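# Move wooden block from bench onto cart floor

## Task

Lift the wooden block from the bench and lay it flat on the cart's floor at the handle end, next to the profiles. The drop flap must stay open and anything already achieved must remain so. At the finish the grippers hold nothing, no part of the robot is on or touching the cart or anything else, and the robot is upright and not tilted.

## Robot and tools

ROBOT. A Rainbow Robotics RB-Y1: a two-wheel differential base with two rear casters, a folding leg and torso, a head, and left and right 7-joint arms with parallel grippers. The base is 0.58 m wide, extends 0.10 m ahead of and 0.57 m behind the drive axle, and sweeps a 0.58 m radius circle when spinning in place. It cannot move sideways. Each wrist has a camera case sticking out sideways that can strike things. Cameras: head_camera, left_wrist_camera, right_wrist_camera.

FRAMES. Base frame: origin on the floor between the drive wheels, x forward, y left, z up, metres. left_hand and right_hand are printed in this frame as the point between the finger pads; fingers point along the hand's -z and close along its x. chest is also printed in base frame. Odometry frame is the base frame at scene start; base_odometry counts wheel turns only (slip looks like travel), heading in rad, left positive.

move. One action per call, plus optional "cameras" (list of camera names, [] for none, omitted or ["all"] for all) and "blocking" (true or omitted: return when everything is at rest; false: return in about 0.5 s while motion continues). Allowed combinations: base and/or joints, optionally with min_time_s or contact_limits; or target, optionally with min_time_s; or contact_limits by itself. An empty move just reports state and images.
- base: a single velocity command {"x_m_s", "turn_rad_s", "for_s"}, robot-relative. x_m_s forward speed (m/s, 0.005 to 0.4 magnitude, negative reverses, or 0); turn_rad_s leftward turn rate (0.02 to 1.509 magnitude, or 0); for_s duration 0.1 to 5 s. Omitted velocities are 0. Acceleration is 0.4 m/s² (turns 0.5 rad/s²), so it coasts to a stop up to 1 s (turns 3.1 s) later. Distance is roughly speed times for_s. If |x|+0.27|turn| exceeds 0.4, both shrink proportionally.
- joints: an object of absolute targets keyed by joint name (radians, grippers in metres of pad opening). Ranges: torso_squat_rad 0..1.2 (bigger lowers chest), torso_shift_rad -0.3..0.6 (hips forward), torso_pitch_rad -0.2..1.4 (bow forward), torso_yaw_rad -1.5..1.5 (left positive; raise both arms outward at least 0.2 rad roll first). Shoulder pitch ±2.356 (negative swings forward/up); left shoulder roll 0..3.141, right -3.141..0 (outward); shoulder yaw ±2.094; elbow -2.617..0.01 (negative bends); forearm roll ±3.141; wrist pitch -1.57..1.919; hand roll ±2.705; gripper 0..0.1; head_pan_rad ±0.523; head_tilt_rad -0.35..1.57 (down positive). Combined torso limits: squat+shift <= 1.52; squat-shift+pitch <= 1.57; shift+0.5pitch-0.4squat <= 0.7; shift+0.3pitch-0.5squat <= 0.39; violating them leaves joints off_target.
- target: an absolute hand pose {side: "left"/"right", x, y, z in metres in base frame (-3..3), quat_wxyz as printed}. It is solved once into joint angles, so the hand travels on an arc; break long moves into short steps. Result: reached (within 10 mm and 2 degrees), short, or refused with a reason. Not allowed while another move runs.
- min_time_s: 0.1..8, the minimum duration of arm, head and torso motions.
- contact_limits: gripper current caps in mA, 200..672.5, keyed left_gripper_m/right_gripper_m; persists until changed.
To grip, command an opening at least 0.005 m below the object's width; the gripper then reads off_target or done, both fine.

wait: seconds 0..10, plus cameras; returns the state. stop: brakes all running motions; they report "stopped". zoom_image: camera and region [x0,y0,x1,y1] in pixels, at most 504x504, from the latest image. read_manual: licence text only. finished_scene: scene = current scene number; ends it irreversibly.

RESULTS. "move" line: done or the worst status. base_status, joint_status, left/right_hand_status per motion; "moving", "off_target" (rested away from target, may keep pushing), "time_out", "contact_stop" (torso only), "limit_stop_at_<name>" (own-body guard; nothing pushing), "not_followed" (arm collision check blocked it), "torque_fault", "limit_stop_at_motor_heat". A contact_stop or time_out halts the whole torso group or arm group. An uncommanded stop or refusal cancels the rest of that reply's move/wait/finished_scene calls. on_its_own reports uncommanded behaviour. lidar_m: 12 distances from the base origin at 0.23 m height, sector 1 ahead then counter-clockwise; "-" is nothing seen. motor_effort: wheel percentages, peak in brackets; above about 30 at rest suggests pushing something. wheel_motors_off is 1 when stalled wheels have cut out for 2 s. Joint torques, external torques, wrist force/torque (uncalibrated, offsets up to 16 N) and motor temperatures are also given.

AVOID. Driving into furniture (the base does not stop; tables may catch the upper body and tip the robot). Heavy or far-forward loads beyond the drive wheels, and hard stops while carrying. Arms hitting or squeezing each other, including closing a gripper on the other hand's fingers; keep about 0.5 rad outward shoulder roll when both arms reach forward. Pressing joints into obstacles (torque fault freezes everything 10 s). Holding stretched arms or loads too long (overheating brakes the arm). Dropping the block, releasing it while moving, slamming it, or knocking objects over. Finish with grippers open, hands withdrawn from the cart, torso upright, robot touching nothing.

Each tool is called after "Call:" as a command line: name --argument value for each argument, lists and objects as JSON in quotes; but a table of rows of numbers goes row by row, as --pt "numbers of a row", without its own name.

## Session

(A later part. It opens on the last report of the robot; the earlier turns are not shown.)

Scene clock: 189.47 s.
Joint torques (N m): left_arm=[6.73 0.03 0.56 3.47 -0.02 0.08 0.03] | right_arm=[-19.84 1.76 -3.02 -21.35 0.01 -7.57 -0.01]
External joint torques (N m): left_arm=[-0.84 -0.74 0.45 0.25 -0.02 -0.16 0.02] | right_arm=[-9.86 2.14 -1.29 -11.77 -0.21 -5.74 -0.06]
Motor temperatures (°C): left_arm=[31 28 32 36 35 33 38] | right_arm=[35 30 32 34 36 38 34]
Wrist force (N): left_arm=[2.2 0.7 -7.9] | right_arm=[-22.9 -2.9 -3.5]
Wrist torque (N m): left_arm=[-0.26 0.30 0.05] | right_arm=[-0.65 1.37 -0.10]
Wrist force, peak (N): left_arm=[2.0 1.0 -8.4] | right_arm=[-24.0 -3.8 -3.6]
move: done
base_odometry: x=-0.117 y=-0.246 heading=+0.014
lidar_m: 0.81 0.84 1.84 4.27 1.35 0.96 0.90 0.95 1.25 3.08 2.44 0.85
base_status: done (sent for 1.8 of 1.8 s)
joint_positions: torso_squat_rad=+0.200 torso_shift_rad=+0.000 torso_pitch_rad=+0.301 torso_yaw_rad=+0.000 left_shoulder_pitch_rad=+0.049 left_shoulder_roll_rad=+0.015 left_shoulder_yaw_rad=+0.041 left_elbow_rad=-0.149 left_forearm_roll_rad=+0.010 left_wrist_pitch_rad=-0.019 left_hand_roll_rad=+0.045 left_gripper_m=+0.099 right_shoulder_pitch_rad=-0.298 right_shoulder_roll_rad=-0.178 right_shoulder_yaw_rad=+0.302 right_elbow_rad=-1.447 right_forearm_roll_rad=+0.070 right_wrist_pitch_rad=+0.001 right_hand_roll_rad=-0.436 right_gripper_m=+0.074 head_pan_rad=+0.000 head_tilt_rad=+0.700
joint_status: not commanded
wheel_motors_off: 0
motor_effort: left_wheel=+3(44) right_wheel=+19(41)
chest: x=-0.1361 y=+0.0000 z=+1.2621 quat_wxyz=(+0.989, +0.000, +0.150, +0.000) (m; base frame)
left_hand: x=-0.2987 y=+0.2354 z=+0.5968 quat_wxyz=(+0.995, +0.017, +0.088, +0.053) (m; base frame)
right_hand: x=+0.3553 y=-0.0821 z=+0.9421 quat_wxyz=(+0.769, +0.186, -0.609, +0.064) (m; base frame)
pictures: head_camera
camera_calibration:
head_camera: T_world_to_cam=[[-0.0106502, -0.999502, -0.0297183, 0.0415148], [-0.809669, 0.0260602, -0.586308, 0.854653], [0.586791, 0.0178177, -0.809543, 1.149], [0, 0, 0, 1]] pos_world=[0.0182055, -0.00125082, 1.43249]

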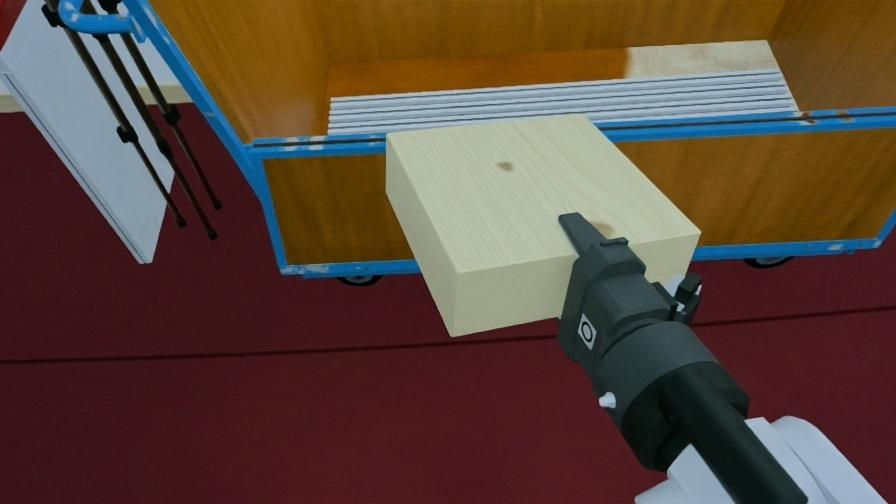

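Call:
move --joints '{"torso_pitch_rad": 0.85, "torso_shift_rad": 0.15, "right_shoulder_pitch_rad": -0.7, "right_elbow_rad": -1.6, "head_tilt_rad": 0.4}' --min_time_s 2.2 --cameras '["head_camera"]'

Call:
move --target '{"side": "right", "x": 0.38, "y": 0.05, "z": 0.92, "quat_wxyz": [0.5337, 0.4639, -0.4639, 0.5337]}' --min_time_s 3.5 --cameras '["head_camera", "right_wrist_camera"]'

Scene clock: 200.73 s.
Joint torques (N m): left_arm=[17.77 -0.09 1.04 8.65 -0.05 1 -0.05] | right_arm=[-18.26 4.3 -1.85 -22.12 0.01 -7.93 -0.02]
External joint torques (N m): left_arm=[-2.54 -0.87 0.82 0.51 -0.05 -0.24 -0.08] | right_arm=[-10.78 2.44 -1.73 -12.35 -0.22 -6.05 -0.06]
Motor temperatures (°C): left_arm=[31 28 32 36 35 33 38] | right_arm=[35 30 32 35 36 39 34]
Wrist force (N): left_arm=[4.9 0.2 -6.4] | right_arm=[-21.8 -5.3 -3.3]
Wrist torque (N m): left_arm=[-0.18 0.38 0.03] | right_arm=[-0.78 1.36 -0.07]
Wrist force, peak (N): left_arm=[4.5 0.5 -7.5] | right_arm=[-23.5 -6.6 -3.5]
move: done
base_odometry: x=-0.117 y=-0.246 heading=+0.014
lidar_m: 0.81 0.85 1.84 4.27 1.35 0.96 0.90 0.95 1.26 3.09 2.45 0.86
base_status: not commanded
joint_positions: torso_squat_rad=+0.200 torso_shift_rad=+0.150 torso_pitch_rad=+0.851 torso_yaw_rad=+0.000 left_shoulder_pitch_rad=+0.049 left_shoulder_roll_rad=+0.015 left_shoulder_yaw_rad=+0.041 left_elbow_rad=-0.149 left_forearm_roll_rad=+0.010 left_wrist_pitch_rad=-0.019 left_hand_roll_rad=+0.045 left_gripper_m=+0.099 right_shoulder_pitch_rad=-0.697 right_shoulder_roll_rad=-0.178 right_shoulder_yaw_rad=+0.302 right_elbow_rad=-1.597 right_forearm_roll_rad=+0.070 right_wrist_pitch_rad=+0.002 right_hand_roll_rad=-0.436 right_gripper_m=+0.074 head_pan_rad=+0.000 head_tilt_rad=+0.400
joint_status: all done
wheel_motors_off: 0
motor_effort: left_wheel=-2(6) right_wheel=+16(23)
chest: x=+0.1075 y=+0.0000 z=+1.1628 quat_wxyz=(+0.911, +0.000, +0.413, +0.000) (m; base frame)
left_hand: x=-0.3791 y=+0.2354 z=+0.6807 quat_wxyz=(+0.933, +0.031, +0.355, +0.047) (m; base frame)
right_hand: x=+0.5592 y=+0.0090 z=+0.8287 quat_wxyz=(+0.760, +0.280, -0.583, +0.065) (m; base frame)
pictures: head_camera
camera_calibration:
head_camera: T_world_to_cam=[[-0.0176777, -0.999502, -0.0261566, 0.037363], [-0.929622, 0.0260615, -0.367593, 0.774696], [0.368091, 0.0178175, -0.929619, 1.033], [0, 0, 0, 1]] pos_world=[0.340598, -0.00125082, 1.24604]

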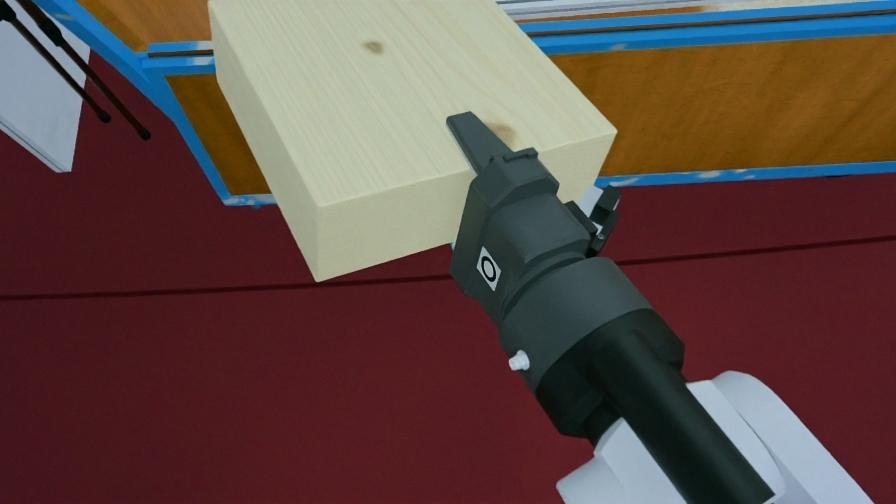

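Scene clock: 204.57 s.
Joint torques (N m): left_arm=[17.74 -0.37 1.15 8.51 -0.04 0.94 0] | right_arm=[-17.66 -3.37 -11.06 -15.59 -1.79 -5.83 -0.26]
External joint torques (N m): left_arm=[-2.57 -1.16 0.93 0.38 -0.04 -0.3 -0.04] | right_arm=[-7.47 3.34 -3.89 -8.87 -1.56 -4.43 -0.31]
Motor temperatures (°C): left_arm=[31 28 32 36 35 33 38] | right_arm=[35 30 32 35 36 39 34]
Wrist force (N): left_arm=[5.2 0.7 -6.4] | right_arm=[-23.9 1.8 -3.0]
Wrist torque (N m): left_arm=[-0.22 0.44 0.05] | right_arm=[-0.28 1.46 -0.07]
Wrist force, peak (N): left_arm=[6.3 0.3 -6.5] | right_arm=[-24.1 -7.2 -2.7]
move: done
base_odometry: x=-0.117 y=-0.246 heading=+0.014
lidar_m: 0.82 0.85 1.85 4.27 1.35 0.95 0.91 0.94 1.25 3.10 2.47 0.87
base_status: not commanded
joint_positions: torso_squat_rad=+0.200 torso_shift_rad=+0.150 torso_pitch_rad=+0.851 torso_yaw_rad=+0.000 left_shoulder_pitch_rad=+0.049 left_shoulder_roll_rad=+0.015 left_shoulder_yaw_rad=+0.041 left_elbow_rad=-0.149 left_forearm_roll_rad=+0.010 left_wrist_pitch_rad=-0.019 left_hand_roll_rad=+0.045 left_gripper_m=+0.099 right_shoulder_pitch_rad=-1.252 right_shoulder_roll_rad=-1.125 right_shoulder_yaw_rad=+1.179 right_elbow_rad=-1.995 right_forearm_roll_rad=+0.054 right_wrist_pitch_rad=-0.291 right_hand_roll_rad=-0.740 right_gripper_m=+0.074 head_pan_rad=+0.000 head_tilt_rad=+0.400
joint_status: all done
wheel_motors_off: 0
motor_effort: left_wheel=-3(4) right_wheel=+16(18)
chest: x=+0.1074 y=+0.0001 z=+1.1628 quat_wxyz=(+0.911, +0.000, +0.413, +0.000) (m; base frame)
left_hand: x=-0.3791 y=+0.2354 z=+0.6807 quat_wxyz=(+0.933, +0.031, +0.355, +0.047) (m; base frame)
right_hand: x=+0.3802 y=+0.0490 z=+0.9182 quat_wxyz=(+0.536, +0.462, -0.463, +0.534) (m; base frame)
right_hand_status: reached (checked arc, planned for 3.5 s): 2 mm and 0.3 deg off.
pictures: head_camera, right_wrist_camera
camera_calibration:
head_camera: T_world_to_cam=[[-0.0176748, -0.999501, -0.0261612, 0.0373686], [-0.929574, 0.0260628, -0.367712, 0.774773], [0.368211, 0.0178195, -0.929572, 1.03303], [0, 0, 0, 1]] pos_world=[0.340498, -0.00125082, 1.24614]
right_wrist_camera: T_world_to_cam=[[0.0277508, -0.117656, -0.992667, 0.905367], [-0.863153, -0.503687, 0.0355693, 0.347202], [-0.504178, 0.855837, -0.115533, 0.328034], [0, 0, 0, 1]] pos_world=[0.439952, 0.000659336, 0.924277]

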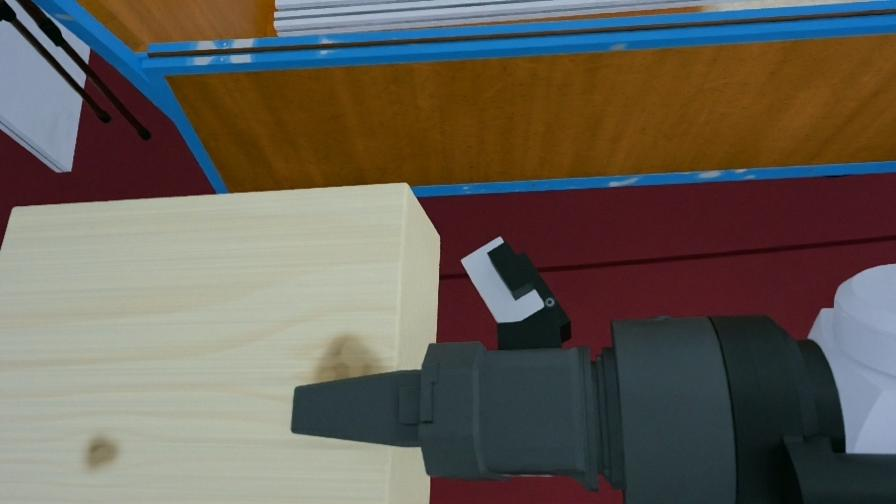

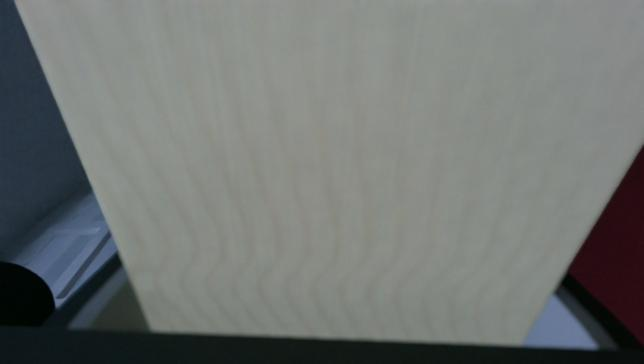

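Call:
move --joints '{"torso_pitch_rad": 1.0, "head_tilt_rad": 0.2}' --cameras '[]'

Call:
move --target '{"side": "right", "x": 0.40, "y": 0.05, "z": 0.82, "quat_wxyz": [0.5337, 0.4639, -0.4639, 0.5337]}' --min_time_s 2 --cameras '["head_camera"]'

Call:
move --base '{"x_m_s": 0.25, "for_s": 2.16}' --cameras '["head_camera"]'

Scene clock: 221.90 s.
Joint torques (N m): left_arm=[20.17 -0.28 0.95 9.54 -0.11 1.3 -0.02] | right_arm=[-14.3 -2.31 -10.51 -17.35 -1.45 -6.54 -0.2]
External joint torques (N m): left_arm=[-2.69 -1.03 0.71 0.45 -0.11 -0.16 -0.07] | right_arm=[-6.24 3.85 -4.66 -9.82 -1.31 -4.97 -0.25]
Motor temperatures (°C): left_arm=[31 28 32 36 34 33 38] | right_arm=[35 30 32 34 36 38 34]
Wrist force (N): left_arm=[5.9 0.2 -5.2] | right_arm=[-23.3 -1.2 -2.5]
Wrist torque (N m): left_arm=[-0.17 0.47 0.04] | right_arm=[-0.45 1.43 -0.09]
Wrist force, peak (N): left_arm=[6.0 0.1 -6.6] | right_arm=[-25.5 0.1 -2.5]
move: done
base_odometry: x=-0.117 y=-0.246 heading=+0.014
lidar_m: 0.82 0.84 1.86 4.26 1.35 0.96 0.91 0.95 1.24 3.08 2.45 0.86
base_status: not commanded
joint_positions: torso_squat_rad=+0.200 torso_shift_rad=+0.150 torso_pitch_rad=+1.001 torso_yaw_rad=+0.000 left_shoulder_pitch_rad=+0.049 left_shoulder_roll_rad=+0.015 left_shoulder_yaw_rad=+0.041 left_elbow_rad=-0.149 left_forearm_roll_rad=+0.010 left_wrist_pitch_rad=-0.019 left_hand_roll_rad=+0.045 left_gripper_m=+0.099 right_shoulder_pitch_rad=-1.253 right_shoulder_roll_rad=-1.125 right_shoulder_yaw_rad=+1.179 right_elbow_rad=-1.995 right_forearm_roll_rad=+0.054 right_wrist_pitch_rad=-0.291 right_hand_roll_rad=-0.740 right_gripper_m=+0.074 head_pan_rad=+0.000 head_tilt_rad=+0.200
joint_status: all done
wheel_motors_off: 0
motor_effort: left_wheel=-2(4) right_wheel=+17(19)
chest: x=+0.1352 y=+0.0001 z=+1.1258 quat_wxyz=(+0.877, +0.000, +0.480, +0.000) (m; base frame)
left_hand: x=-0.4178 y=+0.2354 z=+0.7217 quat_wxyz=(+0.904, +0.034, +0.424, +0.044) (m; base frame)
right_hand: x=+0.3685 y=+0.0489 z=+0.8431 quat_wxyz=(+0.569, +0.501, -0.422, +0.498) (m; base frame)
pictures: none
No camera images: "cameras" was empty.

Scene clock: 224.23 s.
Joint torques (N m): left_arm=[20.18 -0.37 1.47 9.61 -0.05 1.26 -0.03] | right_arm=[-16.31 0.69 -12.71 -15.83 -1.56 -6.52 0.22]
External joint torques (N m): left_arm=[-2.69 -1.12 1.24 0.51 -0.05 -0.21 -0.07] | right_arm=[-7.18 6.8 -6.49 -8.76 -1.27 -5.03 0.17]
Motor temperatures (°C): left_arm=[31 28 32 36 34 33 38] | right_arm=[35 30 32 34 36 38 34]
Wrist force (N): left_arm=[5.7 0.4 -6.4] | right_arm=[-23.8 2.1 -2.8]
Wrist torque (N m): left_arm=[-0.19 0.41 0.03] | right_arm=[-0.30 1.43 -0.10]
Wrist force, peak (N): left_arm=[6.1 0.0 -6.3] | right_arm=[-24.1 1.3 -3.4]
move: done
base_odometry: x=-0.117 y=-0.246 heading=+0.014
lidar_m: 0.82 0.85 1.85 4.28 1.36 0.95 0.90 0.95 1.25 3.06 2.46 0.86
base_status: not commanded
joint_positions: torso_squat_rad=+0.200 torso_shift_rad=+0.150 torso_pitch_rad=+1.001 torso_yaw_rad=+0.000 left_shoulder_pitch_rad=+0.049 left_shoulder_roll_rad=+0.015 left_shoulder_yaw_rad=+0.041 left_elbow_rad=-0.149 left_forearm_roll_rad=+0.010 left_wrist_pitch_rad=-0.019 left_hand_roll_rad=+0.045 left_gripper_m=+0.099 right_shoulder_pitch_rad=-1.276 right_shoulder_roll_rad=-1.060 right_shoulder_yaw_rad=+1.152 right_elbow_rad=-1.821 right_forearm_roll_rad=+0.107 right_wrist_pitch_rad=-0.387 right_hand_roll_rad=-0.660 right_gripper_m=+0.074 head_pan_rad=+0.000 head_tilt_rad=+0.200
joint_status: all done
wheel_motors_off: 0
motor_effort: left_wheel=-3(4) right_wheel=+17(18)
chest: x=+0.1352 y=+0.0001 z=+1.1258 quat_wxyz=(+0.877, +0.000, +0.480, +0.000) (m; base frame)
left_hand: x=-0.4178 y=+0.2354 z=+0.7217 quat_wxyz=(+0.904, +0.034, +0.424, +0.044) (m; base frame)
right_hand: x=+0.3997 y=+0.0487 z=+0.8180 quat_wxyz=(+0.536, +0.462, -0.462, +0.534) (m; base frame)
right_hand_status: reached (checked arc, planned for 2.0 s): 2 mm and 0.4 deg off.
pictures: head_camera
camera_calibration:
head_camera: T_world_to_cam=[[-0.01634, -0.999501, -0.0270141, 0.037101], [-0.909939, 0.0260631, -0.413922, 0.84176], [0.414419, 0.0178177, -0.909912, 0.920123], [0, 0, 0, 1]] pos_world=[0.38524, -0.00125081, 1.18666]

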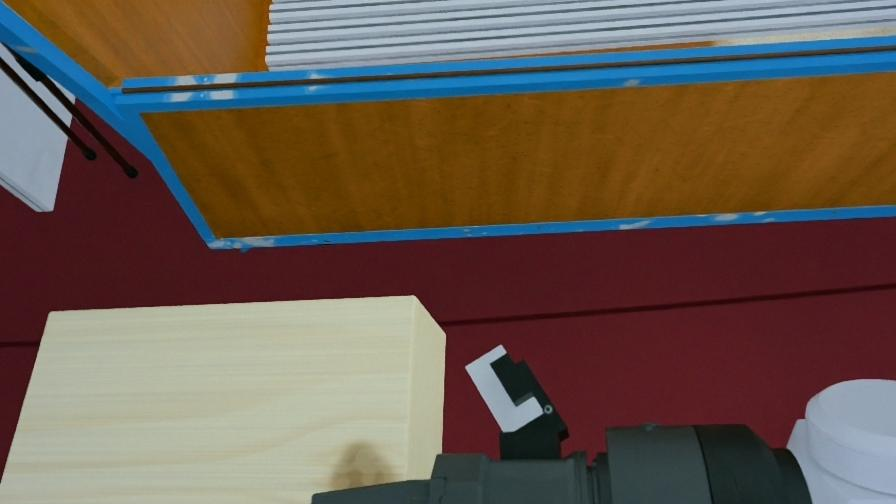

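Scene clock: 227.30 s.
Joint torques (N m): left_arm=[20.28 -0.23 1.26 9.67 -0.07 1.36 -0.06] | right_arm=[-15.65 -0.61 -11.71 -16.55 -1.74 -6.26 0.32]
External joint torques (N m): left_arm=[-2.58 -0.97 1.03 0.57 -0.06 -0.11 -0.1] | right_arm=[-6.52 5.5 -5.49 -9.48 -1.45 -4.77 0.27]
Motor temperatures (°C): left_arm=[31 28 32 36 34 33 38] | right_arm=[35 30 32 34 36 38 34]
Wrist force (N): left_arm=[6.0 0.4 -5.7] | right_arm=[-23.5 1.7 -2.3]
Wrist torque (N m): left_arm=[-0.21 0.50 0.05] | right_arm=[-0.20 1.40 -0.09]
Wrist force, peak (N): left_arm=[6.1 0.8 -6.5] | right_arm=[-24.3 4.0 -2.3]
move: done
base_odometry: x=+0.425 y=-0.239 heading=+0.014
lidar_m: 0.28 0.28 0.40 3.74 2.15 1.53 1.45 1.51 1.98 4.87 0.42 0.29
base_status: done (sent for 2.17 of 2.17 s)
joint_positions: torso_squat_rad=+0.200 torso_shift_rad=+0.150 torso_pitch_rad=+1.001 torso_yaw_rad=+0.000 left_shoulder_pitch_rad=+0.049 left_shoulder_roll_rad=+0.015 left_shoulder_yaw_rad=+0.041 left_elbow_rad=-0.149 left_forearm_roll_rad=+0.010 left_wrist_pitch_rad=-0.019 left_hand_roll_rad=+0.045 left_gripper_m=+0.099 right_shoulder_pitch_rad=-1.276 right_shoulder_roll_rad=-1.060 right_shoulder_yaw_rad=+1.152 right_elbow_rad=-1.821 right_forearm_roll_rad=+0.107 right_wrist_pitch_rad=-0.387 right_hand_roll_rad=-0.660 right_gripper_m=+0.074 head_pan_rad=+0.000 head_tilt_rad=+0.200
joint_status: not commanded
wheel_motors_off: 0
motor_effort: left_wheel=+1(30) right_wheel=-3(41)
chest: x=+0.1353 y=+0.0001 z=+1.1258 quat_wxyz=(+0.877, +0.000, +0.480, +0.000) (m; base frame)
left_hand: x=-0.4177 y=+0.2354 z=+0.7217 quat_wxyz=(+0.904, +0.034, +0.424, +0.044) (m; base frame)
right_hand: x=+0.3999 y=+0.0487 z=+0.8180 quat_wxyz=(+0.536, +0.462, -0.462, +0.534) (m; base frame)
pictures: head_camera
camera_calibration:
head_camera: T_world_to_cam=[[-0.0163421, -0.999501, -0.0270139, 0.0371033], [-0.909977, 0.0260634, -0.413838, 0.841767], [0.414336, 0.0178191, -0.90995, 0.920159], [0, 0, 0, 1]] pos_world=[0.38534, -0.00125082, 1.18666]

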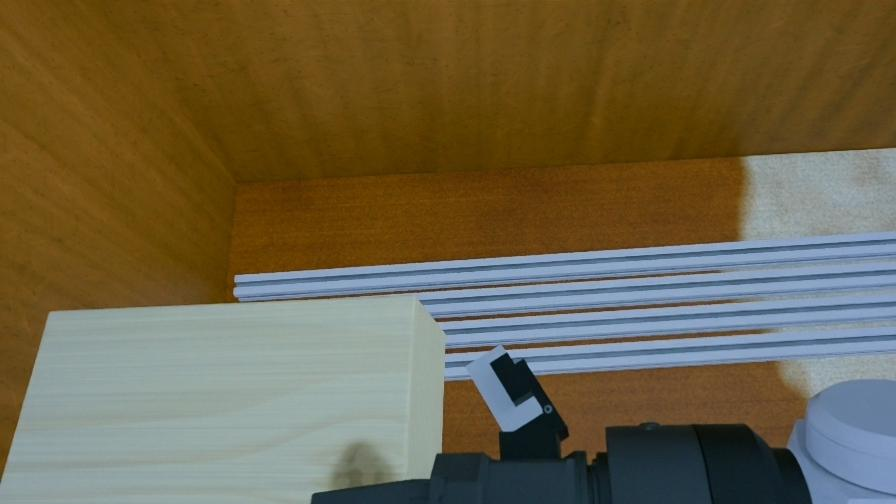

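Call:
move --target '{"side": "right", "x": 0.467, "y": 0.075, "z": 0.77, "quat_wxyz": [0.5337, 0.4639, -0.4639, 0.5337]}' --min_time_s 2 --cameras '[]'

Call:
move --joints '{"torso_squat_rad": 0.72, "torso_shift_rad": 0.21, "head_tilt_rad": 0.3}' --cameras '["head_camera", "right_wrist_camera"]'

Scene clock: 235.40 s.
Joint torques (N m): left_arm=[20.47 -0.36 1.05 9.56 -0.15 1.34 -0.06] | right_arm=[-21.41 0.55 -10.21 -13.33 -2.76 -6.02 -0.31]
External joint torques (N m): left_arm=[-2.39 -1.09 0.81 0.47 -0.14 -0.12 -0.1] | right_arm=[-8.56 5.29 -3.65 -7.53 -2.16 -4.61 -0.36]
Motor temperatures (°C): left_arm=[31 28 32 36 34 33 38] | right_arm=[35 30 32 34 36 38 34]
Wrist force (N): left_arm=[5.8 0.7 -6.0] | right_arm=[-23.0 1.1 -2.0]
Wrist torque (N m): left_arm=[-0.19 0.45 0.02] | right_arm=[-0.27 1.48 -0.08]
Wrist force, peak (N): left_arm=[6.2 0.4 -6.2] | right_arm=[-24.7 1.4 -2.3]
move: done
base_odometry: x=+0.425 y=-0.239 heading=+0.014
lidar_m: 0.28 0.28 0.39 3.73 2.16 1.53 1.44 1.51 2.00 4.87 0.43 0.30
base_status: not commanded
joint_positions: torso_squat_rad=+0.200 torso_shift_rad=+0.150 torso_pitch_rad=+1.001 torso_yaw_rad=+0.000 left_shoulder_pitch_rad=+0.049 left_shoulder_roll_rad=+0.015 left_shoulder_yaw_rad=+0.041 left_elbow_rad=-0.149 left_forearm_roll_rad=+0.010 left_wrist_pitch_rad=-0.019 left_hand_roll_rad=+0.045 left_gripper_m=+0.099 right_shoulder_pitch_rad=-1.440 right_shoulder_roll_rad=-0.834 right_shoulder_yaw_rad=+1.185 right_elbow_rad=-1.337 right_forearm_roll_rad=+0.129 right_wrist_pitch_rad=-0.613 right_hand_roll_rad=-0.726 right_gripper_m=+0.074 head_pan_rad=+0.000 head_tilt_rad=+0.200
joint_status: all done
wheel_motors_off: 0
motor_effort: left_wheel=+2(2) right_wheel=-1(4)
chest: x=+0.1353 y=+0.0001 z=+1.1258 quat_wxyz=(+0.877, +0.000, +0.480, +0.000) (m; base frame)
left_hand: x=-0.4178 y=+0.2354 z=+0.7217 quat_wxyz=(+0.904, +0.034, +0.424, +0.044) (m; base frame)
right_hand: x=+0.4666 y=+0.0735 z=+0.7683 quat_wxyz=(+0.537, +0.461, -0.462, +0.534) (m; base frame)
right_hand_status: reached (checked arc, planned for 2.0 s): 2 mm and 0.5 deg off.
pictures: none
No camera images: "cameras" was empty.

Scene clock: 237.93 s.
Joint torques (N m): left_arm=[20.13 -0.17 1.26 9.54 -0.09 1.32 0.01] | right_arm=[-21.35 0.65 -11 -13.96 -2.91 -5.95 -0.24]
External joint torques (N m): left_arm=[-2.74 -0.91 1.03 0.44 -0.09 -0.14 -0.03] | right_arm=[-8.51 5.38 -4.45 -8.16 -2.3 -4.54 -0.29]
Motor temperatures (°C): left_arm=[31 28 32 36 34 33 38] | right_arm=[35 30 32 34 36 38 34]
Wrist force (N): left_arm=[5.6 0.1 -5.7] | right_arm=[-23.8 1.8 -2.6]
Wrist torque (N m): left_arm=[-0.21 0.44 0.06] | right_arm=[-0.27 1.44 -0.09]
Wrist force, peak (N): left_arm=[6.4 0.0 -6.3] | right_arm=[-24.5 1.5 -3.1]
move: done
base_odometry: x=+0.425 y=-0.239 heading=+0.014
lidar_m: 0.27 0.27 0.39 3.75 2.15 1.53 1.45 1.50 2.01 4.87 0.42 0.29
base_status: not commanded
joint_positions: torso_squat_rad=+0.720 torso_shift_rad=+0.210 torso_pitch_rad=+1.001 torso_yaw_rad=+0.000 left_shoulder_pitch_rad=+0.049 left_shoulder_roll_rad=+0.015 left_shoulder_yaw_rad=+0.041 left_elbow_rad=-0.149 left_forearm_roll_rad=+0.010 left_wrist_pitch_rad=-0.019 left_hand_roll_rad=+0.045 left_gripper_m=+0.099 right_shoulder_pitch_rad=-1.440 right_shoulder_roll_rad=-0.834 right_shoulder_yaw_rad=+1.185 right_elbow_rad=-1.337 right_forearm_roll_rad=+0.129 right_wrist_pitch_rad=-0.613 right_hand_roll_rad=-0.726 right_gripper_m=+0.074 head_pan_rad=+0.000 head_tilt_rad=+0.300
joint_status: all done
wheel_motors_off: 0
motor_effort: left_wheel=+1(4) right_wheel=-1(3)
chest: x=+0.1424 y=+0.0001 z=+0.9622 quat_wxyz=(+0.877, +0.000, +0.480, +0.000) (m; base frame)
left_hand: x=-0.4106 y=+0.2354 z=+0.5581 quat_wxyz=(+0.904, +0.034, +0.424, +0.044) (m; base frame)
right_hand: x=+0.4737 y=+0.0735 z=+0.6046 quat_wxyz=(+0.537, +0.461, -0.462, +0.534) (m; base frame)
pictures: head_camera, right_wrist_camera
camera_calibration:
head_camera: T_world_to_cam=[[-0.0189547, -0.999502, -0.0252464, 0.0317824], [-0.946742, 0.0260607, -0.320937, 0.694615], [0.321435, 0.0178186, -0.946764, 0.837057], [0, 0, 0, 1]] pos_world=[0.389164, -0.00125082, 1.01623]
right_wrist_camera: T_world_to_cam=[[0.0273458, -0.121225, -0.992248, 0.594588], [-0.863271, -0.503331, 0.0377018, 0.450139], [-0.504, 0.855548, -0.118414, 0.319681], [0, 0, 0, 1]] pos_world=[0.533451, 0.0251453, 0.610863]

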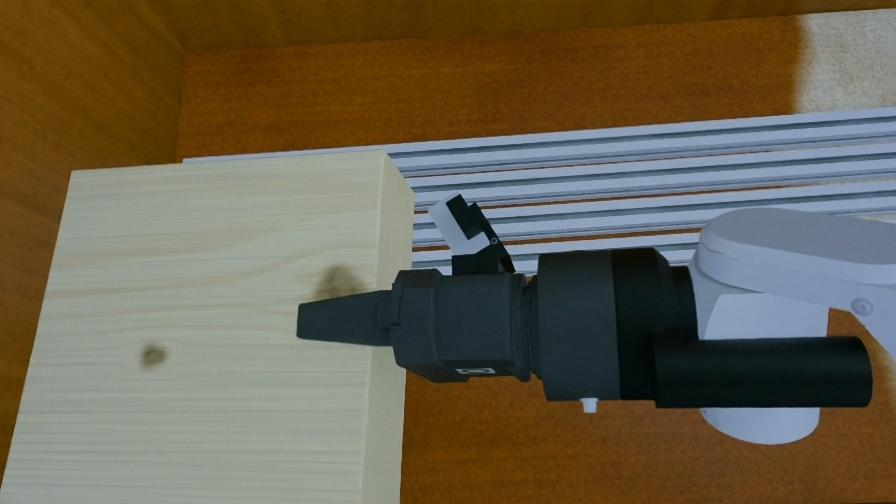

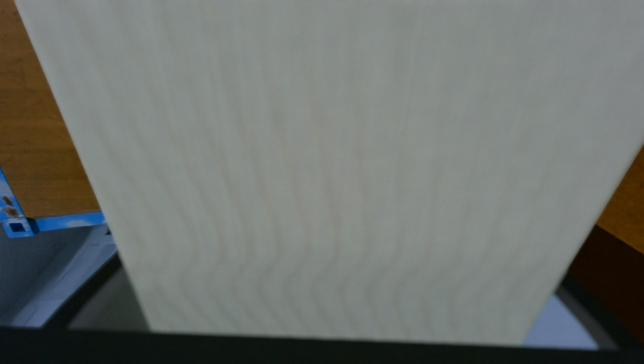

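Call:
move --joints '{"torso_squat_rad": 0.98, "torso_shift_rad": 0.42}' --cameras '[]'

Call:
move --target '{"side": "right", "x": 0.458, "y": 0.073, "z": 0.44, "quat_wxyz": [0.5337, 0.4639, -0.4639, 0.5337]}' --min_time_s 2 --cameras '["head_camera", "right_wrist_camera"]'

Scene clock: 242.40 s.
Joint torques (N m): left_arm=[20.13 -0.2 0.93 9.59 -0.04 1.36 0] | right_arm=[-20.98 0.73 -11.16 -14.12 -2.9 -5.98 -0.23]
External joint torques (N m): left_arm=[-2.74 -0.94 0.69 0.49 -0.03 -0.1 -0.04] | right_arm=[-8.15 5.46 -4.6 -8.33 -2.29 -4.57 -0.28]
Motor temperatures (°C): left_arm=[31 28 32 36 34 33 38] | right_arm=[35 30 32 34 36 38 34]
Wrist force (N): left_arm=[5.9 0.5 -5.3] | right_arm=[-23.2 2.0 -2.7]
Wrist torque (N m): left_arm=[-0.20 0.42 0.01] | right_arm=[-0.30 1.54 -0.09]
Wrist force, peak (N): left_arm=[6.2 0.9 -6.5] | right_arm=[-24.6 2.0 -2.8]
move: done
base_odometry: x=+0.425 y=-0.239 heading=+0.014
lidar_m: 0.27 0.29 0.40 3.75 2.16 1.52 1.44 1.50 2.00 4.86 0.42 0.30
base_status: not commanded
joint_positions: torso_squat_rad=+0.980 torso_shift_rad=+0.420 torso_pitch_rad=+1.001 torso_yaw_rad=+0.000 left_shoulder_pitch_rad=+0.049 left_shoulder_roll_rad=+0.015 left_shoulder_yaw_rad=+0.041 left_elbow_rad=-0.149 left_forearm_roll_rad=+0.010 left_wrist_pitch_rad=-0.019 left_hand_roll_rad=+0.045 left_gripper_m=+0.099 right_shoulder_pitch_rad=-1.440 right_shoulder_roll_rad=-0.834 right_shoulder_yaw_rad=+1.185 right_elbow_rad=-1.337 right_forearm_roll_rad=+0.129 right_wrist_pitch_rad=-0.613 right_hand_roll_rad=-0.726 right_gripper_m=+0.074 head_pan_rad=+0.000 head_tilt_rad=+0.300
joint_status: all done
wheel_motors_off: 0
motor_effort: left_wheel=+1(3) right_wheel=+1(3)
chest: x=+0.1917 y=+0.0000 z=+0.8035 quat_wxyz=(+0.877, +0.000, +0.480, +0.000) (m; base frame)
left_hand: x=-0.3614 y=+0.2354 z=+0.3994 quat_wxyz=(+0.904, +0.034, +0.424, +0.044) (m; base frame)
right_hand: x=+0.5230 y=+0.0734 z=+0.4459 quat_wxyz=(+0.537, +0.461, -0.462, +0.534) (m; base frame)
pictures: none
No camera images: "cameras" was empty.

Scene clock: 244.73 s.
Joint torques (N m): left_arm=[20.44 -0.27 1.12 9.59 -0.04 1.32 -0.01] | right_arm=[-7.62 4.12 -11.62 -16.87 -1.97 -6.49 0.29]
External joint torques (N m): left_arm=[-2.43 -1 0.89 0.49 -0.03 -0.14 -0.05] | right_arm=[2.07 8.32 -6.1 -10.03 -1.59 -4.94 0.24]
Motor temperatures (°C): left_arm=[31 28 32 36 34 33 38] | right_arm=[35 30 32 34 36 38 34]
Wrist force (N): left_arm=[6.1 -0.4 -5.6] | right_arm=[-23.2 2.1 -2.8]
Wrist torque (N m): left_arm=[-0.07 0.46 0.06] | right_arm=[-0.30 1.49 -0.06]
Wrist force, peak (N): left_arm=[6.3 0.5 -6.3] | right_arm=[-24.6 2.4 -2.4]
move: done
base_odometry: x=+0.425 y=-0.239 heading=+0.014
lidar_m: 0.23 0.24 0.31 3.73 2.16 1.53 1.44 1.51 1.99 4.88 0.37 0.25
base_status: not commanded
joint_positions: torso_squat_rad=+0.980 torso_shift_rad=+0.420 torso_pitch_rad=+1.001 torso_yaw_rad=+0.000 left_shoulder_pitch_rad=+0.049 left_shoulder_roll_rad=+0.015 left_shoulder_yaw_rad=+0.041 left_elbow_rad=-0.149 left_forearm_roll_rad=+0.010 left_wrist_pitch_rad=-0.019 left_hand_roll_rad=+0.045 left_gripper_m=+0.099 right_shoulder_pitch_rad=-1.283 right_shoulder_roll_rad=-0.861 right_shoulder_yaw_rad=+1.175 right_elbow_rad=-1.514 right_forearm_roll_rad=+0.131 right_wrist_pitch_rad=-0.510 right_hand_roll_rad=-0.600 right_gripper_m=+0.074 head_pan_rad=+0.000 head_tilt_rad=+0.300
joint_status: all done
wheel_motors_off: 0
motor_effort: left_wheel=+1(2) right_wheel=-13(53)
chest: x=+0.1916 y=+0.0003 z=+0.8036 quat_wxyz=(+0.877, +0.000, +0.480, +0.000) (m; base frame)
left_hand: x=-0.3614 y=+0.2353 z=+0.3993 quat_wxyz=(+0.904, +0.034, +0.424, +0.044) (m; base frame)
right_hand: x=+0.4586 y=+0.0718 z=+0.4385 quat_wxyz=(+0.535, +0.463, -0.462, +0.535) (m; base frame)
right_hand_status: reached (checked arc, planned for 2.0 s): 2 mm and 0.3 deg off.
pictures: head_camera, right_wrist_camera
camera_calibration:
head_camera: T_world_to_cam=[[-0.0186587, -0.999517, -0.0248449, 0.0285379], [-0.946643, 0.0256571, -0.32126, 0.690615], [0.321743, 0.017525, -0.946665, 0.670828], [0, 0, 0, 1]] pos_world=[0.438464, -0.000951288, 0.857625]
right_wrist_camera: T_world_to_cam=[[0.0295401, -0.118657, -0.992496, 0.428938], [-0.860815, -0.507708, 0.035078, 0.442827], [-0.508061, 0.853319, -0.11714, 0.295275], [0, 0, 0, 1]] pos_world=[0.518539, 0.0237599, 0.444774]

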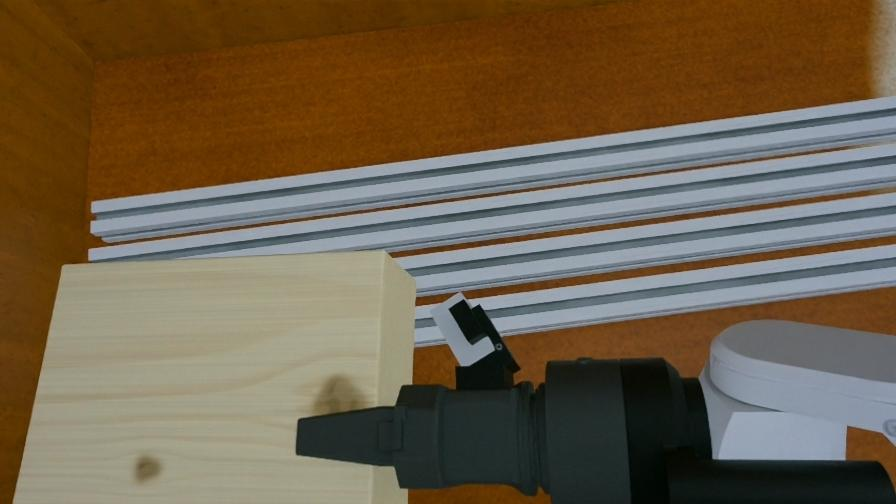

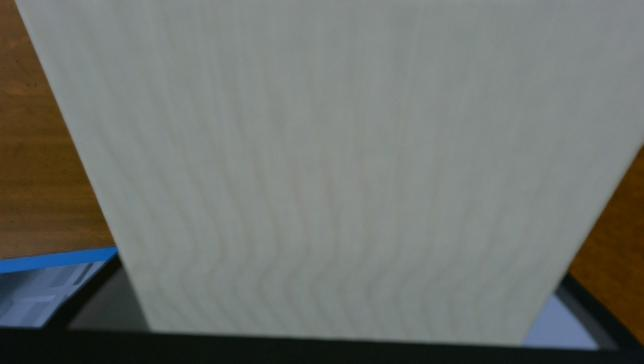

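Call:
move --joints '{"torso_squat_rad": 0.87, "torso_pitch_rad": 1.1}' --cameras '["head_camera"]'

Call:
move --base '{"turn_rad_s": 0.15, "for_s": 0.45}' --cameras '["head_camera"]'

Scene clock: 254.60 s.
Joint torques (N m): left_arm=[21.33 -0.26 1.11 10.04 -0.15 1.45 0.07] | right_arm=[-11.7 3.23 -9.28 -17.05 -1.93 -6.83 0.29]
External joint torques (N m): left_arm=[-2.95 -0.96 0.87 0.4 -0.14 -0.15 0.03] | right_arm=[-3.93 6.78 -4.81 -9.87 -1.65 -5.17 0.24]
Motor temperatures (°C): left_arm=[32 28 32 36 34 33 38] | right_arm=[35 30 32 34 36 38 34]
Wrist force (N): left_arm=[5.9 0.2 -4.8] | right_arm=[-23.0 -0.3 -2.7]
Wrist torque (N m): left_arm=[-0.16 0.46 0.03] | right_arm=[-0.45 1.50 -0.05]
Wrist force, peak (N): left_arm=[6.2 -0.1 -6.3] | right_arm=[-24.1 2.1 -2.5]
move: done
base_odometry: x=+0.425 y=-0.239 heading=+0.014
lidar_m: 0.23 0.23 0.31 3.73 2.16 1.53 1.45 1.50 2.00 4.86 0.38 0.25
base_status: not commanded
joint_positions: torso_squat_rad=+0.870 torso_shift_rad=+0.420 torso_pitch_rad=+1.101 torso_yaw_rad=+0.000 left_shoulder_pitch_rad=+0.049 left_shoulder_roll_rad=+0.015 left_shoulder_yaw_rad=+0.041 left_elbow_rad=-0.149 left_forearm_roll_rad=+0.010 left_wrist_pitch_rad=-0.019 left_hand_roll_rad=+0.045 left_gripper_m=+0.099 right_shoulder_pitch_rad=-1.282 right_shoulder_roll_rad=-0.861 right_shoulder_yaw_rad=+1.174 right_elbow_rad=-1.514 right_forearm_roll_rad=+0.131 right_wrist_pitch_rad=-0.510 right_hand_roll_rad=-0.600 right_gripper_m=+0.074 head_pan_rad=+0.000 head_tilt_rad=+0.300
joint_status: all done
wheel_motors_off: 0
motor_effort: left_wheel=-2(3) right_wheel=-2(13)
chest: x=+0.2321 y=+0.0001 z=+0.8327 quat_wxyz=(+0.852, +0.000, +0.523, +0.000) (m; base frame)
left_hand: x=-0.3586 y=+0.2354 z=+0.4859 quat_wxyz=(+0.881, +0.036, +0.469, +0.042) (m; base frame)
right_hand: x=+0.4607 y=+0.0716 z=+0.4425 quat_wxyz=(+0.558, +0.489, -0.435, +0.511) (m; base frame)
pictures: head_camera
camera_calibration:
head_camera: T_world_to_cam=[[-0.0213273, -0.999508, -0.0230114, 0.0289824], [-0.974057, 0.0259599, -0.224809, 0.66426], [0.225296, 0.0176199, -0.974131, 0.730685], [0, 0, 0, 1]] pos_world=[0.483025, -0.00115062, 0.861782]

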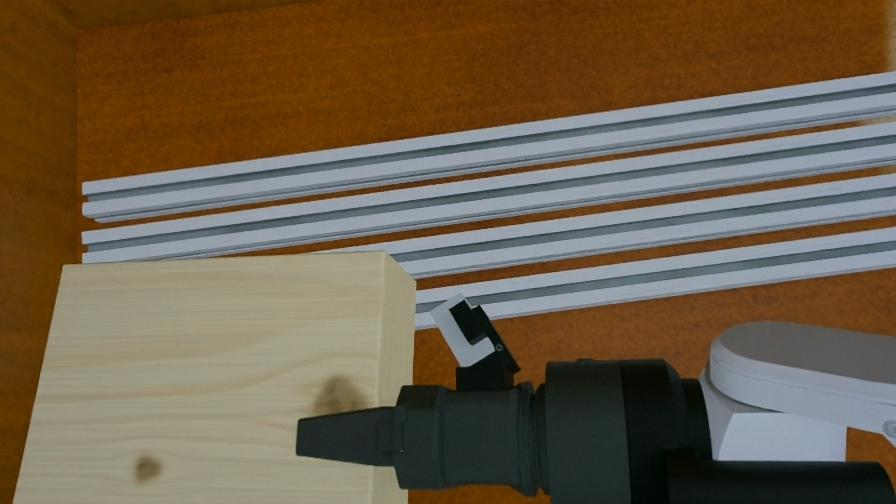

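Scene clock: 255.70 s.
Joint torques (N m): left_arm=[21.36 -0.44 1.02 9.93 -0.07 1.36 0.02] | right_arm=[-11.79 2.77 -9 -16.98 -2.01 -7.07 0.26]
External joint torques (N m): left_arm=[-2.93 -1.15 0.77 0.29 -0.07 -0.23 -0.02] | right_arm=[-4.01 6.32 -4.53 -9.79 -1.73 -5.42 0.21]
Motor temperatures (°C): left_arm=[32 28 32 37 34 33 38] | right_arm=[35 30 32 34 36 38 34]
Wrist force (N): left_arm=[5.9 0.0 -5.3] | right_arm=[-23.5 -0.7 -2.4]
Wrist torque (N m): left_arm=[-0.17 0.42 0.03] | right_arm=[-0.42 1.41 -0.05]
Wrist force, peak (N): left_arm=[7.6 0.1 -4.4] | right_arm=[-24.1 -0.9 -2.4]
move: done
base_odometry: x=+0.425 y=-0.239 heading=+0.083
lidar_m: 0.23 0.24 0.33 4.83 2.01 1.50 1.44 1.53 2.13 4.01 0.34 0.25
base_status: done (sent for 0.47 of 0.47 s)
joint_positions: torso_squat_rad=+0.870 torso_shift_rad=+0.420 torso_pitch_rad=+1.101 torso_yaw_rad=+0.000 left_shoulder_pitch_rad=+0.049 left_shoulder_roll_rad=+0.015 left_shoulder_yaw_rad=+0.041 left_elbow_rad=-0.149 left_forearm_roll_rad=+0.010 left_wrist_pitch_rad=-0.019 left_hand_roll_rad=+0.045 left_gripper_m=+0.099 right_shoulder_pitch_rad=-1.282 right_shoulder_roll_rad=-0.861 right_shoulder_yaw_rad=+1.174 right_elbow_rad=-1.514 right_forearm_roll_rad=+0.131 right_wrist_pitch_rad=-0.510 right_hand_roll_rad=-0.600 right_gripper_m=+0.074 head_pan_rad=+0.000 head_tilt_rad=+0.300
joint_status: not commanded
wheel_motors_off: 0
motor_effort: left_wheel=-16(34) right_wheel=+9(30)
chest: x=+0.2321 y=+0.0001 z=+0.8327 quat_wxyz=(+0.852, +0.000, +0.523, +0.000) (m; base frame)
left_hand: x=-0.3586 y=+0.2354 z=+0.4860 quat_wxyz=(+0.882, +0.036, +0.469, +0.042) (m; base frame)
right_hand: x=+0.4607 y=+0.0716 z=+0.4426 quat_wxyz=(+0.558, +0.489, -0.435, +0.511) (m; base frame)
pictures: head_camera
camera_calibration:
head_camera: T_world_to_cam=[[-0.0213273, -0.999508, -0.0230114, 0.0289847], [-0.974057, 0.0259599, -0.224809, 0.664283], [0.225296, 0.0176199, -0.974131, 0.730783], [0, 0, 0, 1]] pos_world=[0.483025, -0.00115062, 0.861882]

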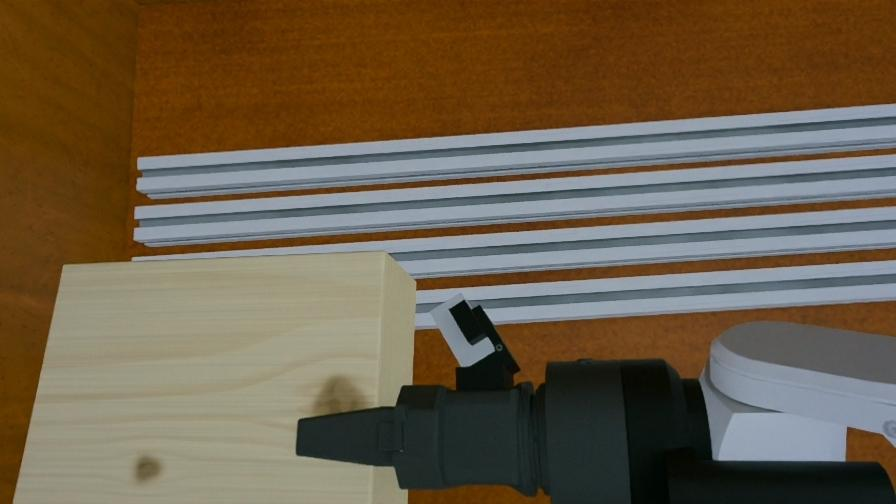

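Call:
move --target '{"side": "right", "x": 0.42, "y": 0.055, "z": 0.43, "quat_wxyz": [0.5284, 0.4685, -0.4593, 0.539]}' --min_time_s 2 --cameras '["head_camera", "right_wrist_camera"]'

Scene clock: 261.40 s.
Joint torques (N m): left_arm=[21.41 -0.23 1.01 10.24 -0.14 1.45 0.06] | right_arm=[-7.35 0.65 -7.57 -17.83 -1.29 -7.33 0.19]
External joint torques (N m): left_arm=[-2.88 -0.93 0.77 0.61 -0.13 -0.14 0.02] | right_arm=[-2.02 4.27 -4.22 -10.51 -1.04 -5.61 0.14]
Motor temperatures (°C): left_arm=[32 28 32 37 34 33 38] | right_arm=[35 30 32 34 36 39 34]
Wrist force (N): left_arm=[5.9 -0.1 -5.2] | right_arm=[-23.7 1.8 -2.7]
Wrist torque (N m): left_arm=[-0.12 0.47 0.01] | right_arm=[-0.27 1.44 -0.05]
Wrist force, peak (N): left_arm=[6.4 0.6 -6.1] | right_arm=[-24.3 0.3 -2.4]
move: done
base_odometry: x=+0.425 y=-0.239 heading=+0.083
lidar_m: 0.23 0.24 0.33 4.83 2.02 1.49 1.44 1.54 2.12 4.01 0.34 0.24
base_status: not commanded
joint_positions: torso_squat_rad=+0.870 torso_shift_rad=+0.420 torso_pitch_rad=+1.101 torso_yaw_rad=+0.000 left_shoulder_pitch_rad=+0.049 left_shoulder_roll_rad=+0.015 left_shoulder_yaw_rad=+0.041 left_elbow_rad=-0.149 left_forearm_roll_rad=+0.010 left_wrist_pitch_rad=-0.019 left_hand_roll_rad=+0.045 left_gripper_m=+0.099 right_shoulder_pitch_rad=-1.151 right_shoulder_roll_rad=-0.864 right_shoulder_yaw_rad=+1.141 right_elbow_rad=-1.527 right_forearm_roll_rad=+0.171 right_wrist_pitch_rad=-0.539 right_hand_roll_rad=-0.425 right_gripper_m=+0.074 head_pan_rad=+0.000 head_tilt_rad=+0.300
joint_status: all done
wheel_motors_off: 0
motor_effort: left_wheel=-16(17) right_wheel=+10(12)
chest: x=+0.2321 y=+0.0001 z=+0.8327 quat_wxyz=(+0.852, +0.000, +0.523, +0.000) (m; base frame)
left_hand: x=-0.3586 y=+0.2354 z=+0.4859 quat_wxyz=(+0.882, +0.036, +0.469, +0.042) (m; base frame)
right_hand: x=+0.4199 y=+0.0538 z=+0.4282 quat_wxyz=(+0.530, +0.467, -0.457, +0.540) (m; base frame)
right_hand_status: reached (checked arc, planned for 2.0 s): 2 mm and 0.4 deg off.
pictures: head_camera, right_wrist_camera
camera_calibration:
head_camera: T_world_to_cam=[[-0.0213273, -0.999508, -0.0230114, 0.0289847], [-0.974057, 0.0259599, -0.224809, 0.664283], [0.225296, 0.0176199, -0.974131, 0.730783], [0, 0, 0, 1]] pos_world=[0.483025, -0.00115062, 0.861882]
right_wrist_camera: T_world_to_cam=[[0.030331, -0.118601, -0.992479, 0.417349], [-0.851077, -0.523765, 0.0365804, 0.39693], [-0.524164, 0.843566, -0.116825, 0.296859], [0, 0, 0, 1]] pos_world=[0.480762, 0.00697672, 0.43437]

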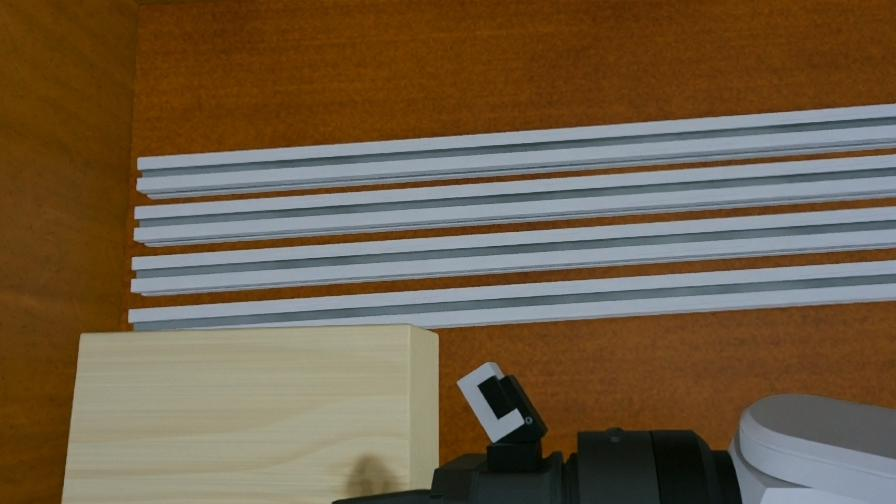

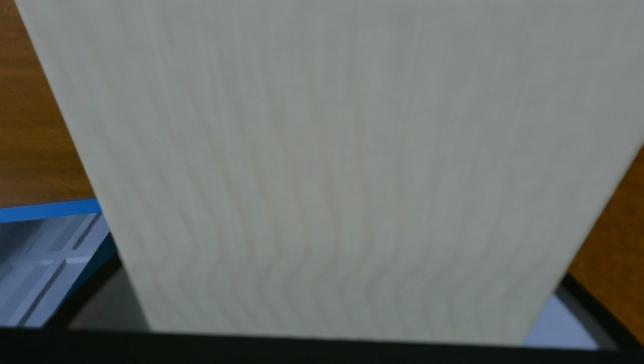

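Call:
move --target '{"side": "right", "x": 0.428, "y": 0.055, "z": 0.385, "quat_wxyz": [0.5284, 0.4685, -0.4593, 0.539]}' --min_time_s 1.5 --cameras '["head_camera"]'

Scene clock: 265.00 s.
Joint torques (N m): left_arm=[21.37 -0.01 0.86 10.08 -0.02 1.36 0.04] | right_arm=[-9.89 2.82 -2.88 -12.17 -1.9 -5.16 -0.61]
External joint torques (N m): left_arm=[-2.91 -0.71 0.62 0.45 -0.01 -0.23 -0.01] | right_arm=[-4.03 5.56 0.09 -5.8 -1.57 -3.41 -0.66]
Motor temperatures (°C): left_arm=[32 28 32 37 34 33 38] | right_arm=[35 30 32 34 36 39 34]
Wrist force (N): left_arm=[6.5 1.0 -4.7] | right_arm=[-19.2 1.6 -0.5]
Wrist torque (N m): left_arm=[-0.22 0.51 0.04] | right_arm=[-0.49 0.46 0.44]
Wrist force, peak (N): left_arm=[6.8 -0.1 -5.5] | right_arm=[-24.9 1.2 -2.3]
move: done
base_odometry: x=+0.425 y=-0.239 heading=+0.083
lidar_m: 0.22 0.24 0.33 4.82 2.01 1.50 1.44 1.53 2.13 4.02 0.35 0.24
base_status: not commanded
joint_positions: torso_squat_rad=+0.870 torso_shift_rad=+0.420 torso_pitch_rad=+1.100 torso_yaw_rad=+0.000 left_shoulder_pitch_rad=+0.049 left_shoulder_roll_rad=+0.015 left_shoulder_yaw_rad=+0.041 left_elbow_rad=-0.149 left_forearm_roll_rad=+0.010 left_wrist_pitch_rad=-0.019 left_hand_roll_rad=+0.045 left_gripper_m=+0.099 right_shoulder_pitch_rad=-1.186 right_shoulder_roll_rad=-0.736 right_shoulder_yaw_rad=+1.142 right_elbow_rad=-1.232 right_forearm_roll_rad=+0.171 right_wrist_pitch_rad=-0.700 right_hand_roll_rad=-0.391 right_gripper_m=+0.074 head_pan_rad=+0.000 head_tilt_rad=+0.300
joint_status: all done
wheel_motors_off: 0
motor_effort: left_wheel=-17(17) right_wheel=+12(13)
chest: x=+0.2319 y=+0.0001 z=+0.8329 quat_wxyz=(+0.852, +0.000, +0.523, +0.000) (m; base frame)
left_hand: x=-0.3585 y=+0.2354 z=+0.4858 quat_wxyz=(+0.882, +0.036, +0.469, +0.042) (m; base frame)
right_hand: x=+0.4278 y=+0.0537 z=+0.3848 quat_wxyz=(+0.531, +0.465, -0.457, +0.541) (m; base frame)
right_hand_status: reached (checked arc, planned for 1.5 s): 1 mm and 0.6 deg off.
pictures: head_camera
camera_calibration:
head_camera: T_world_to_cam=[[-0.0213646, -0.999502, -0.0232388, 0.0291011], [-0.97392, 0.0260582, -0.225392, 0.664593], [0.225886, 0.0178173, -0.973991, 0.730714], [0, 0, 0, 1]] pos_world=[0.482824, -0.00125083, 0.86218]

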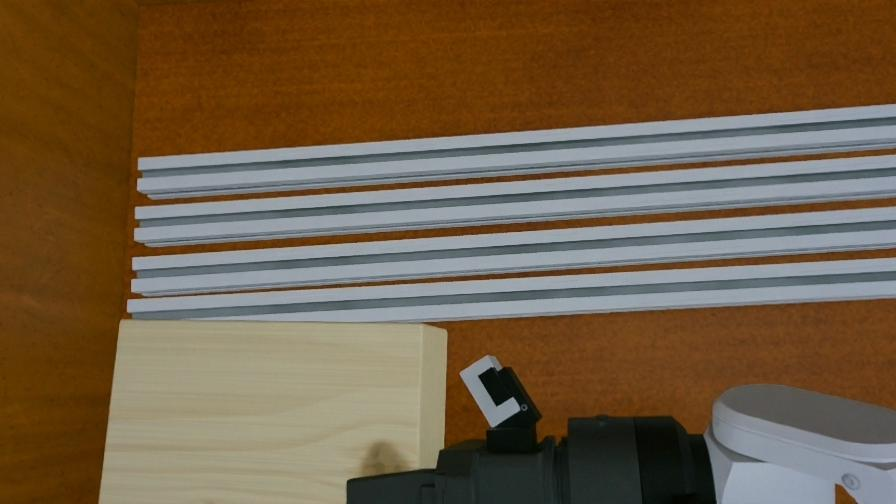

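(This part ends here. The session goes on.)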